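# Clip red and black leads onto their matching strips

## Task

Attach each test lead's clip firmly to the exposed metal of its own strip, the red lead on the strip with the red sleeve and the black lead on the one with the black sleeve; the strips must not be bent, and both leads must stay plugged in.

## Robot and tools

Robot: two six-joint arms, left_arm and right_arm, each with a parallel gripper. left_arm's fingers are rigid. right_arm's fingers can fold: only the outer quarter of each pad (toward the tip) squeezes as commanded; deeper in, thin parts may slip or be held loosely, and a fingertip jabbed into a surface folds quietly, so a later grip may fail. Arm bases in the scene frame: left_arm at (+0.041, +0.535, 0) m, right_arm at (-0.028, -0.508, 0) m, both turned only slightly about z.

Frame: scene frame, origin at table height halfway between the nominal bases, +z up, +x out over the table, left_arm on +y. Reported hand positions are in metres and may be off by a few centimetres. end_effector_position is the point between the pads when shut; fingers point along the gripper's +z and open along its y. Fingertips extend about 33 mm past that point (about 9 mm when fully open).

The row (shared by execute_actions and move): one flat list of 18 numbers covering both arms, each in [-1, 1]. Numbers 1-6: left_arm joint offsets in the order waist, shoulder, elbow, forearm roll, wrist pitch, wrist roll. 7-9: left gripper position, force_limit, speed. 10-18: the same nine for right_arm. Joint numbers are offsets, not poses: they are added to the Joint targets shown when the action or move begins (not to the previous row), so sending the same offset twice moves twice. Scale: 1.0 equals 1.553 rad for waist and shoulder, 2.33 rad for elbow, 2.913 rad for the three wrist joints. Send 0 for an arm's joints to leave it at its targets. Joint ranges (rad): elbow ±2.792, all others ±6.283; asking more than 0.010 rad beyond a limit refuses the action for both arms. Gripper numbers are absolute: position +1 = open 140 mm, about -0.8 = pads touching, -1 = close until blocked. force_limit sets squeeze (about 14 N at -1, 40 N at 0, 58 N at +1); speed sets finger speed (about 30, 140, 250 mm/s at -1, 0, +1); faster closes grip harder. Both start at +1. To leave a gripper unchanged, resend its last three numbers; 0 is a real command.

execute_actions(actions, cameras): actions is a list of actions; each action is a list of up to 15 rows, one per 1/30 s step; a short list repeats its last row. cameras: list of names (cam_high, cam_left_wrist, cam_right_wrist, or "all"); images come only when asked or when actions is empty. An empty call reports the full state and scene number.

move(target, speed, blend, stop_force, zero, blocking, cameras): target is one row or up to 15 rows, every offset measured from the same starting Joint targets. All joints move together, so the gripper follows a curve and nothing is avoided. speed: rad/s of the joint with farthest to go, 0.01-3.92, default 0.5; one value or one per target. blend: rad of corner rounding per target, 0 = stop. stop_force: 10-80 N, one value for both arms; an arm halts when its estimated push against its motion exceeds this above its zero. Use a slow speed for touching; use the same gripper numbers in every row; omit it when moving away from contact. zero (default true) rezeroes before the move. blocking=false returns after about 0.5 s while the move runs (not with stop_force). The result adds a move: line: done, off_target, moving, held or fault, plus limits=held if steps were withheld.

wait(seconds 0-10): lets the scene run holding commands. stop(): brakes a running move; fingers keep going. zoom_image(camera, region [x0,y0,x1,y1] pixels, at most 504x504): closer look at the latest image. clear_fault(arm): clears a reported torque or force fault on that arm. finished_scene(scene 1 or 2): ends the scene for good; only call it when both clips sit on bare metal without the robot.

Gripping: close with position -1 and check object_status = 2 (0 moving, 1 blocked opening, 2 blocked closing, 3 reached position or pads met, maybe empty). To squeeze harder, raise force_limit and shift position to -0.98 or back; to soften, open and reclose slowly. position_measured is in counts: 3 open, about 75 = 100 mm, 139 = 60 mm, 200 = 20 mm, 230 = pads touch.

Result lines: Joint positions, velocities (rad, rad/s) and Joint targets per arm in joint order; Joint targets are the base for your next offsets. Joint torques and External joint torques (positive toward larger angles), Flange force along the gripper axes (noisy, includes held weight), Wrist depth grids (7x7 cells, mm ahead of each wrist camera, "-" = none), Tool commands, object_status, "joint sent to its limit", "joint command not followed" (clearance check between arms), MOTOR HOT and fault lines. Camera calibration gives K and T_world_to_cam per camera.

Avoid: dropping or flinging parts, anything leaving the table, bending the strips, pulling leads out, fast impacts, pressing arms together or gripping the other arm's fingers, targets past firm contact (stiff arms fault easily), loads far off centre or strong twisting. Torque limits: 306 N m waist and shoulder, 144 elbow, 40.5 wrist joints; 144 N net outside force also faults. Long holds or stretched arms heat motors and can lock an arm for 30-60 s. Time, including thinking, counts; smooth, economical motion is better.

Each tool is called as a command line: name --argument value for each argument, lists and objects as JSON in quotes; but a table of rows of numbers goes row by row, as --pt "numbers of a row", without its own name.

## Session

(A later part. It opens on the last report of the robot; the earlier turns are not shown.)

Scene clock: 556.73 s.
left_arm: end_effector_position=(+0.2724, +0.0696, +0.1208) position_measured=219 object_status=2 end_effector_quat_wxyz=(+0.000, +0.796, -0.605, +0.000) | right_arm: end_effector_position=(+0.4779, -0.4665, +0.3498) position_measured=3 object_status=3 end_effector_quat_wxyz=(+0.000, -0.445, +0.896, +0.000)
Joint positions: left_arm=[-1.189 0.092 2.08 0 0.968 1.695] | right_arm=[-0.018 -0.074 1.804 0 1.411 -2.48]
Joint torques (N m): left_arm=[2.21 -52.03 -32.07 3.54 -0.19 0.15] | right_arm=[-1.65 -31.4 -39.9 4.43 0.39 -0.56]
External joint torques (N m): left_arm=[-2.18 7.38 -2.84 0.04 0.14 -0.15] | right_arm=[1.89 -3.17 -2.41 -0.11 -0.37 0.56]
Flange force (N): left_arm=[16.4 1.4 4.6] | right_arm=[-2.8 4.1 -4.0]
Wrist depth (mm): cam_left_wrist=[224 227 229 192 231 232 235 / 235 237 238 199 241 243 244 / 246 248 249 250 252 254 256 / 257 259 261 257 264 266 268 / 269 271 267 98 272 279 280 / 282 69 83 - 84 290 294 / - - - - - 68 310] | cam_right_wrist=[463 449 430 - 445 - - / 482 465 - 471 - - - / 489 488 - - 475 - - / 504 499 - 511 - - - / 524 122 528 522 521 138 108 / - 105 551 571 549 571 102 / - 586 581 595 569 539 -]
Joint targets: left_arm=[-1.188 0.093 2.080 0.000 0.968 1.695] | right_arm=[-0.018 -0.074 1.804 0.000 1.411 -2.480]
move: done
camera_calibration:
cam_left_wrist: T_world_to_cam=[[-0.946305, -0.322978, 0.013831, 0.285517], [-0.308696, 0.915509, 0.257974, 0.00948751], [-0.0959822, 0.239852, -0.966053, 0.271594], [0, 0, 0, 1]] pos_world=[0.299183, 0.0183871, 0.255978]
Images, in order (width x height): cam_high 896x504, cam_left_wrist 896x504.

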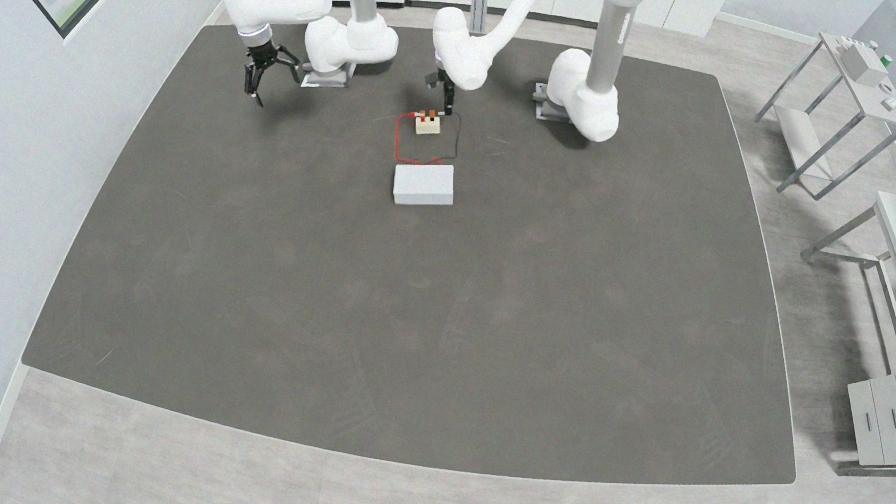

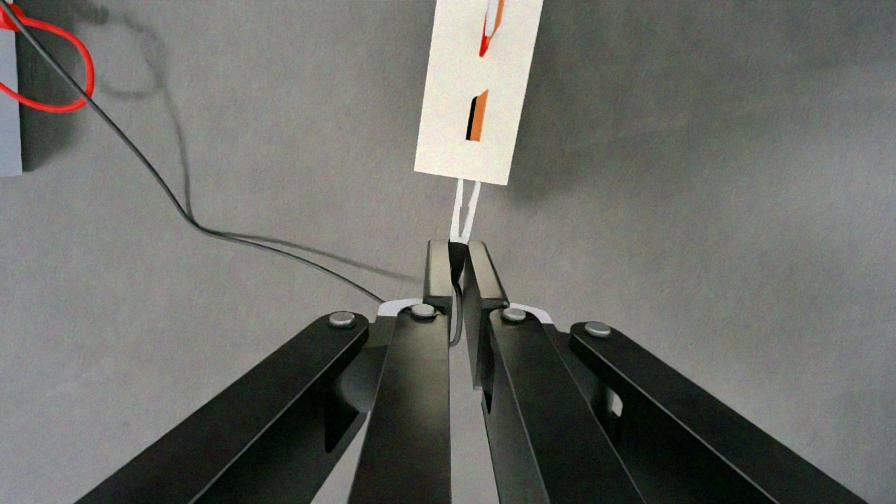

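move --target '[-0.0062,0.0228,-0.0175,0,0.0018,-0.0033,-1,-1,-1,0,0,0,0,0,0,1,-1,-1]' --speed 0.05 --stop_force 10 --cameras '["cam_high","cam_left_wrist"]'

zoom_image --camera "cam_left_wrist" --region '[380, 40, 560, 260]'

zoom_image --camera "cam_high" --region '[390, 90, 470, 150]'

Scene clock: 578.73 s.
left_arm: end_effector_position=(+0.2767, +0.0456, +0.1208) position_measured=219 object_status=2 end_effector_quat_wxyz=(+0.000, +0.796, -0.605, +0.000) | right_arm: end_effector_position=(+0.4779, -0.4665, +0.3498) position_measured=3 object_status=3 end_effector_quat_wxyz=(+0.000, -0.445, +0.896, +0.000)
Joint positions: left_arm=[-1.198 0.128 2.039 0 0.974 1.685] | right_arm=[-0.018 -0.074 1.804 0 1.411 -2.48]
Joint torques (N m): left_arm=[2.64 -55.51 -32.32 3.5 0.11 0.31] | right_arm=[-1.92 -31.77 -39.83 4.42 0.39 -0.53]
External joint torques (N m): left_arm=[-2.65 7.2 -2.72 0.08 -0.17 -0.31] | right_arm=[1.93 -2.62 -2.49 -0.11 -0.38 0.53]
Flange force (N): left_arm=[15.9 2.7 5.0] | right_arm=[-3.5 3.4 -3.9]
Wrist depth (mm): cam_left_wrist=[226 227 229 191 231 233 234 / 236 237 238 199 240 243 244 / 246 247 249 207 252 253 255 / 257 259 260 256 264 265 267 / 269 271 267 98 272 278 280 / 282 69 83 - 84 290 296 / - - - - - 68 309] | cam_right_wrist=[463 - 440 468 - - - / - 493 487 - - - 468 / 507 479 481 - - 494 479 / - 501 510 - - 500 - / - 122 - 532 560 137 109 / - 112 - - - 553 102 / - 577 - - 580 587 -]
Joint targets: left_arm=[-1.198 0.128 2.039 0.000 0.974 1.685] | right_arm=[-0.018 -0.074 1.804 0.000 1.411 -2.480]
move: done
camera_calibration:
cam_left_wrist: T_world_to_cam=[[-0.946351, -0.322845, 0.0138057, 0.281918], [-0.308586, 0.91558, 0.257853, 0.0329076], [-0.0958868, 0.239759, -0.966086, 0.277776], [0, 0, 0, 1]] pos_world=[0.303583, -0.00571324, 0.255978]
Images, in order (width x height): cam_high 896x504, cam_left_wrist 896x504.

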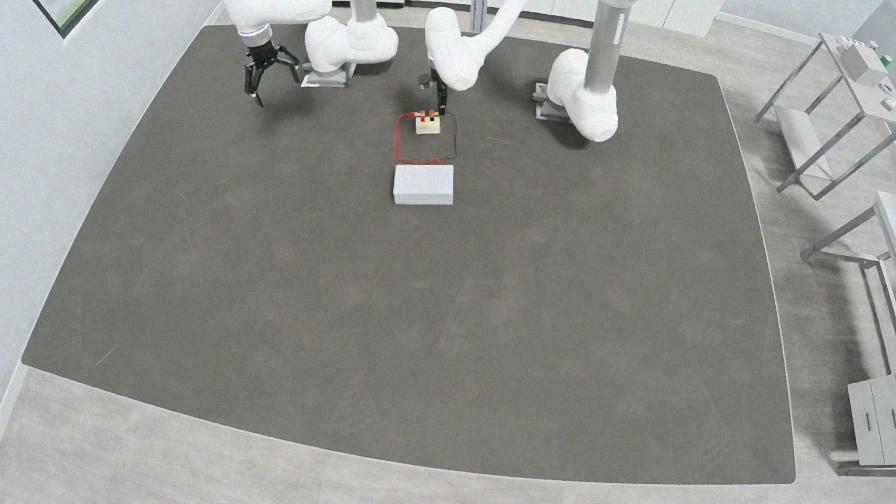

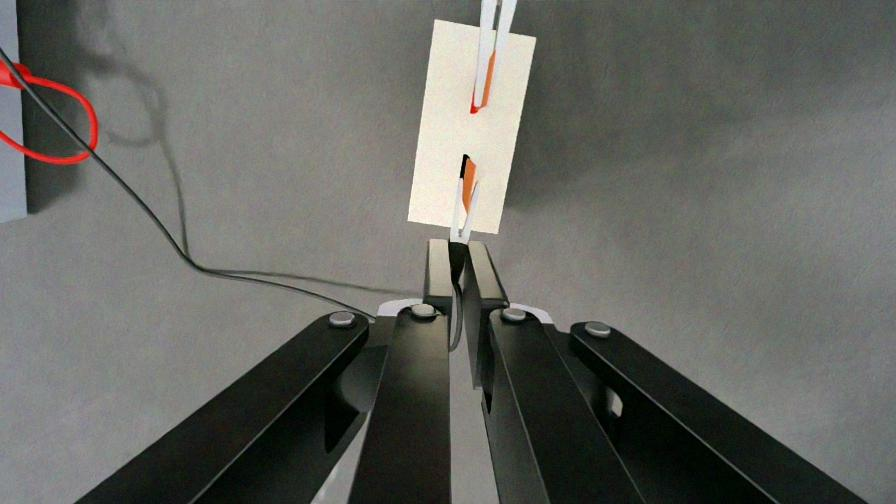

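Scaled by 2.291 from the camera's 896x504 image, which has a finer 1280x720 frame.

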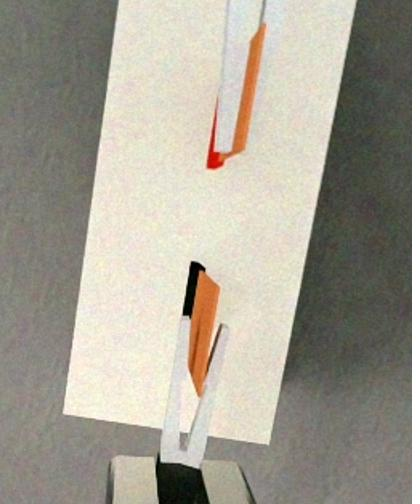

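Scaled by 6.300 from the camera's 896x504 image, which has a finer 1280x720 frame.

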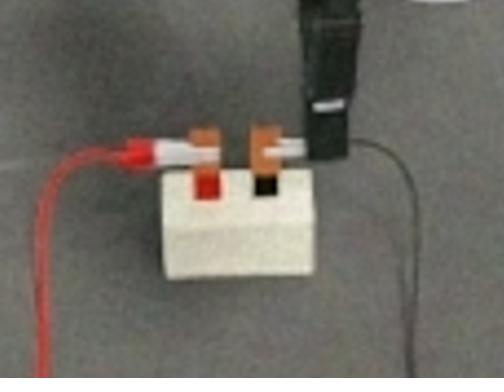

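move --target '[0,0,0,0,0,0,-0.5,-1,-1,0,0,0,0,0,0,1,-1,-1]' --cameras '["cam_high","cam_left_wrist"]'

zoom_image --camera "cam_left_wrist" --region '[380, 40, 560, 260]'

zoom_image --camera "cam_high" --region '[390, 90, 470, 150]'

Scene clock: 587.10 s.
left_arm: end_effector_position=(+0.2767, +0.0456, +0.1208) position_measured=192 object_status=0 end_effector_quat_wxyz=(+0.000, +0.796, -0.605, +0.000) | right_arm: end_effector_position=(+0.4779, -0.4665, +0.3498) position_measured=3 object_status=3 end_effector_quat_wxyz=(+0.000, -0.445, +0.896, +0.000)
Joint positions: left_arm=[-1.198 0.128 2.039 0 0.974 1.685] | right_arm=[-0.018 -0.074 1.804 0 1.411 -2.48]
Joint torques (N m): left_arm=[2.19 -56.01 -32.38 3.58 0.12 0.41] | right_arm=[-1.61 -31.66 -39.92 4.44 0.4 -0.54]
External joint torques (N m): left_arm=[-2.2 7.81 -2.62 0 -0.17 -0.41] | right_arm=[1.76 -3.24 -2.41 -0.12 -0.37 0.54]
Flange force (N): left_arm=[16.5 1.9 5.7] | right_arm=[-2.5 4.0 -4.0]
Wrist depth (mm): cam_left_wrist=[226 227 229 226 231 233 234 / 235 237 239 199 241 242 243 / 246 247 249 210 253 254 256 / 257 259 259 257 264 269 267 / 269 269 94 172 110 280 281 / 279 - - 287 75 85 296 / - - - 304 - 71 305] | cam_right_wrist=[- - 452 - - 443 468 / - - 468 - - - - / 491 478 - - - - - / 503 - - 514 - - 505 / 522 122 - 529 527 137 114 / - 105 535 539 550 560 102 / - 601 - 581 559 - -]
Joint targets: left_arm=[-1.198 0.128 2.039 0.000 0.974 1.685] | right_arm=[-0.018 -0.074 1.804 0.000 1.411 -2.480]
move: done
camera_calibration:
cam_left_wrist: T_world_to_cam=[[-0.946351, -0.322845, 0.0138057, 0.281918], [-0.308586, 0.91558, 0.257853, 0.0329076], [-0.0958868, 0.239759, -0.966086, 0.277776], [0, 0, 0, 1]] pos_world=[0.303583, -0.00571324, 0.255978]
Images, in order (width x height): cam_high 896x504, cam_left_wrist 896x504.

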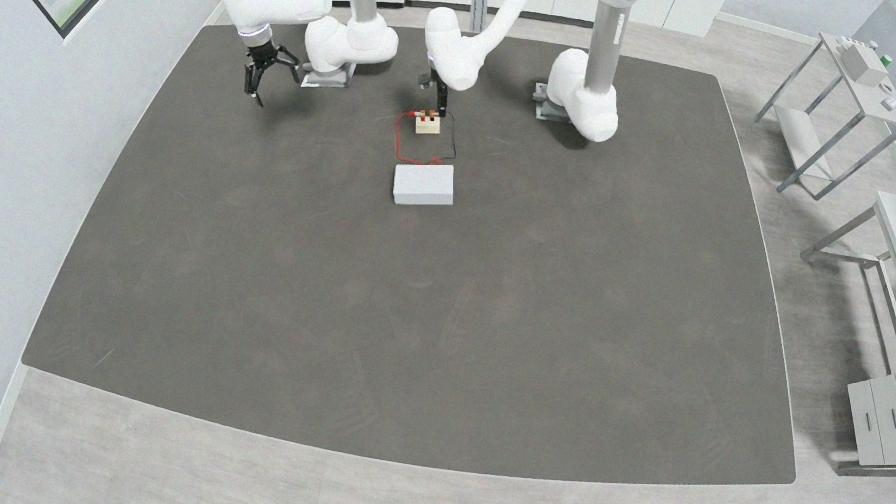

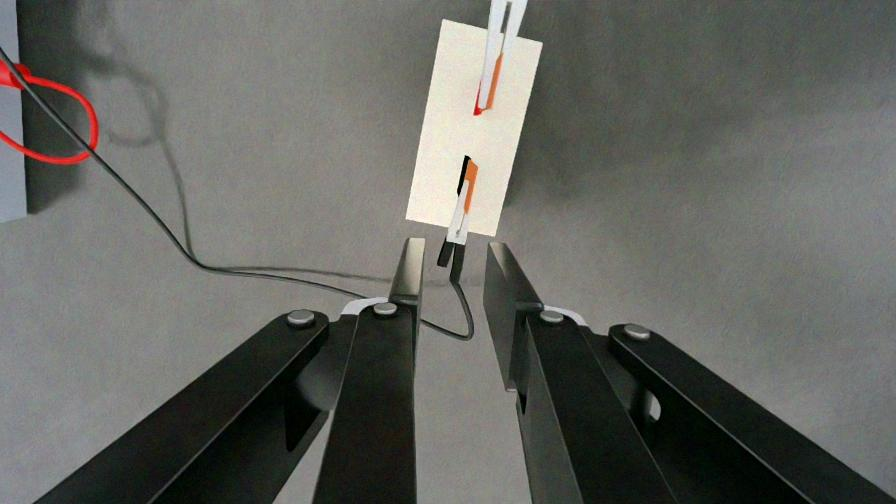

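Scaled by 2.291 from the camera's 896x504 image, which has a finer 1280x720 frame.

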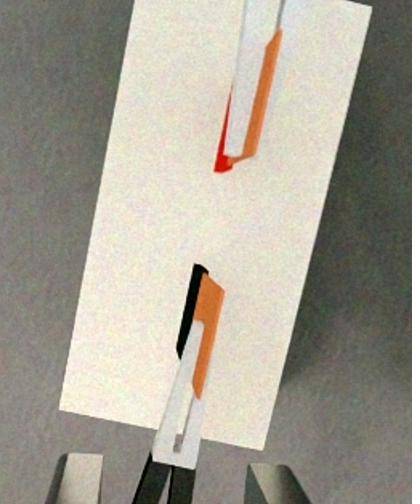

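Scaled by 6.300 from the camera's 896x504 image, which has a finer 1280x720 frame.

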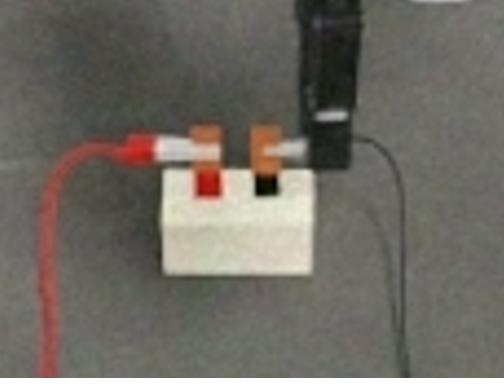

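move --target '[0,-0.0446,-0.0361,0,0.0529,0,-0.5,-1,-1,0,0,0,0,0,0,1,-1,-1]' --speed 0.2 --cameras '["cam_high","cam_left_wrist"]'

zoom_image --camera "cam_left_wrist" --region '[380, 40, 560, 300]'

zoom_image --camera "cam_high" --region '[390, 90, 470, 150]'

Scene clock: 597.27 s.
left_arm: end_effector_position=(+0.2766, +0.0460, +0.1991) position_measured=192 object_status=3 end_effector_quat_wxyz=(+0.000, +0.796, -0.605, +0.000) | right_arm: end_effector_position=(+0.4779, -0.4665, +0.3498) position_measured=3 object_status=3 end_effector_quat_wxyz=(+0.000, -0.445, +0.896, +0.000)
Joint positions: left_arm=[-1.198 0.059 1.955 0 1.128 1.685] | right_arm=[-0.018 -0.074 1.804 0 1.411 -2.48]
Joint torques (N m): left_arm=[2.73 -52.71 -35.73 3.93 0.27 0.44] | right_arm=[-1.75 -31.54 -39.84 4.45 0.4 -0.53]
External joint torques (N m): left_arm=[-2.77 8.54 -2.47 -0.02 -0.32 -0.44] | right_arm=[1.89 -2.56 -2.33 -0.15 -0.38 0.53]
Flange force (N): left_arm=[18.0 2.8 4.1] | right_arm=[-3.3 3.4 -3.6]
Wrist depth (mm): cam_left_wrist=[254 296 298 299 301 303 306 / 266 308 312 306 315 317 318 / 277 323 324 320 329 332 335 / 334 337 340 337 345 347 348 / 353 349 94 128 115 364 368 / 366 - - 374 75 85 385 / - - - 398 - 71 66] | cam_right_wrist=[457 453 - 442 - - - / 455 464 - 471 494 472 - / 495 489 - 487 - 486 - / - 504 489 - 510 503 - / - 122 - - - 138 108 / - 105 - - 543 - 102 / - 581 - 599 - 578 97]
Joint targets: left_arm=[-1.198 0.059 1.955 0.000 1.128 1.685] | right_arm=[-0.018 -0.074 1.804 0.000 1.411 -2.480]
move: done
camera_calibration:
cam_left_wrist: T_world_to_cam=[[-0.946351, -0.322841, 0.0138697, 0.280819], [-0.308492, 0.915398, 0.258611, 0.0121559], [-0.0961865, 0.240458, -0.965882, 0.353268], [0, 0, 0, 1]] pos_world=[0.303483, -0.00541356, 0.334176]
Images, in order (width x height): cam_high 896x504, cam_left_wrist 896x504.

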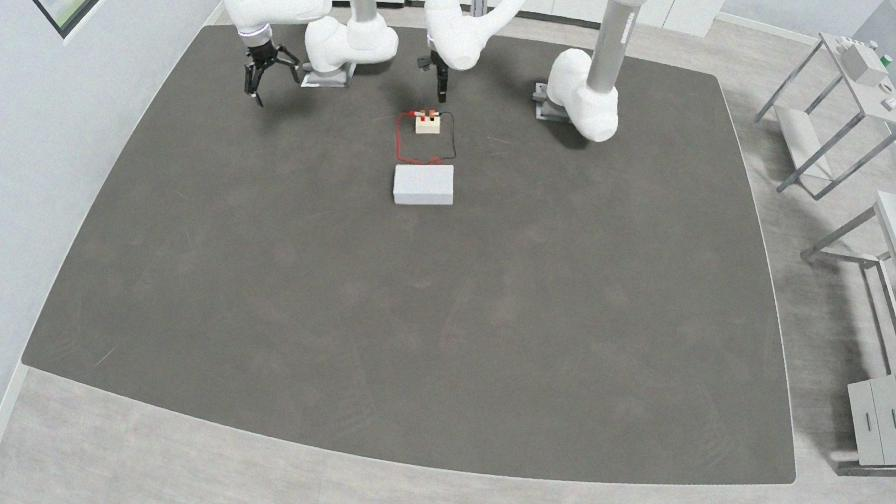

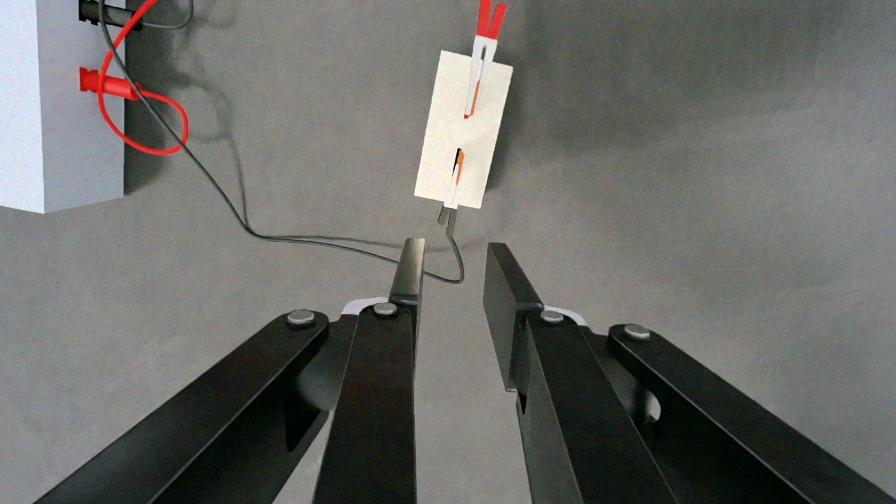

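Scaled by 1.938 from the camera's 896x504 image, which has a finer 1280x720 frame.

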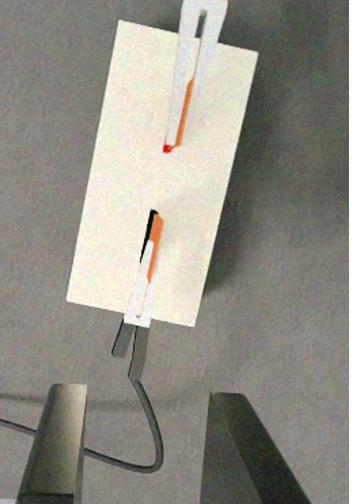

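Scaled by 6.300 from the camera's 896x504 image, which has a finer 1280x720 frame.

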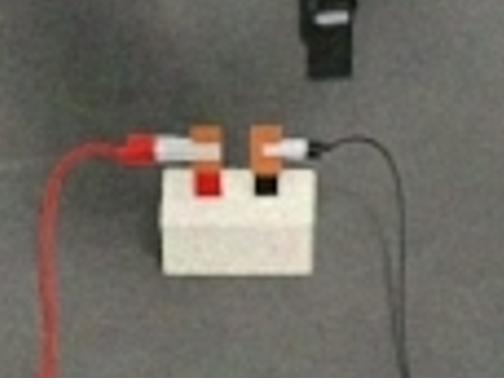

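Both clipped.

finished_scene --scene 1

The scene is finished: the task was done.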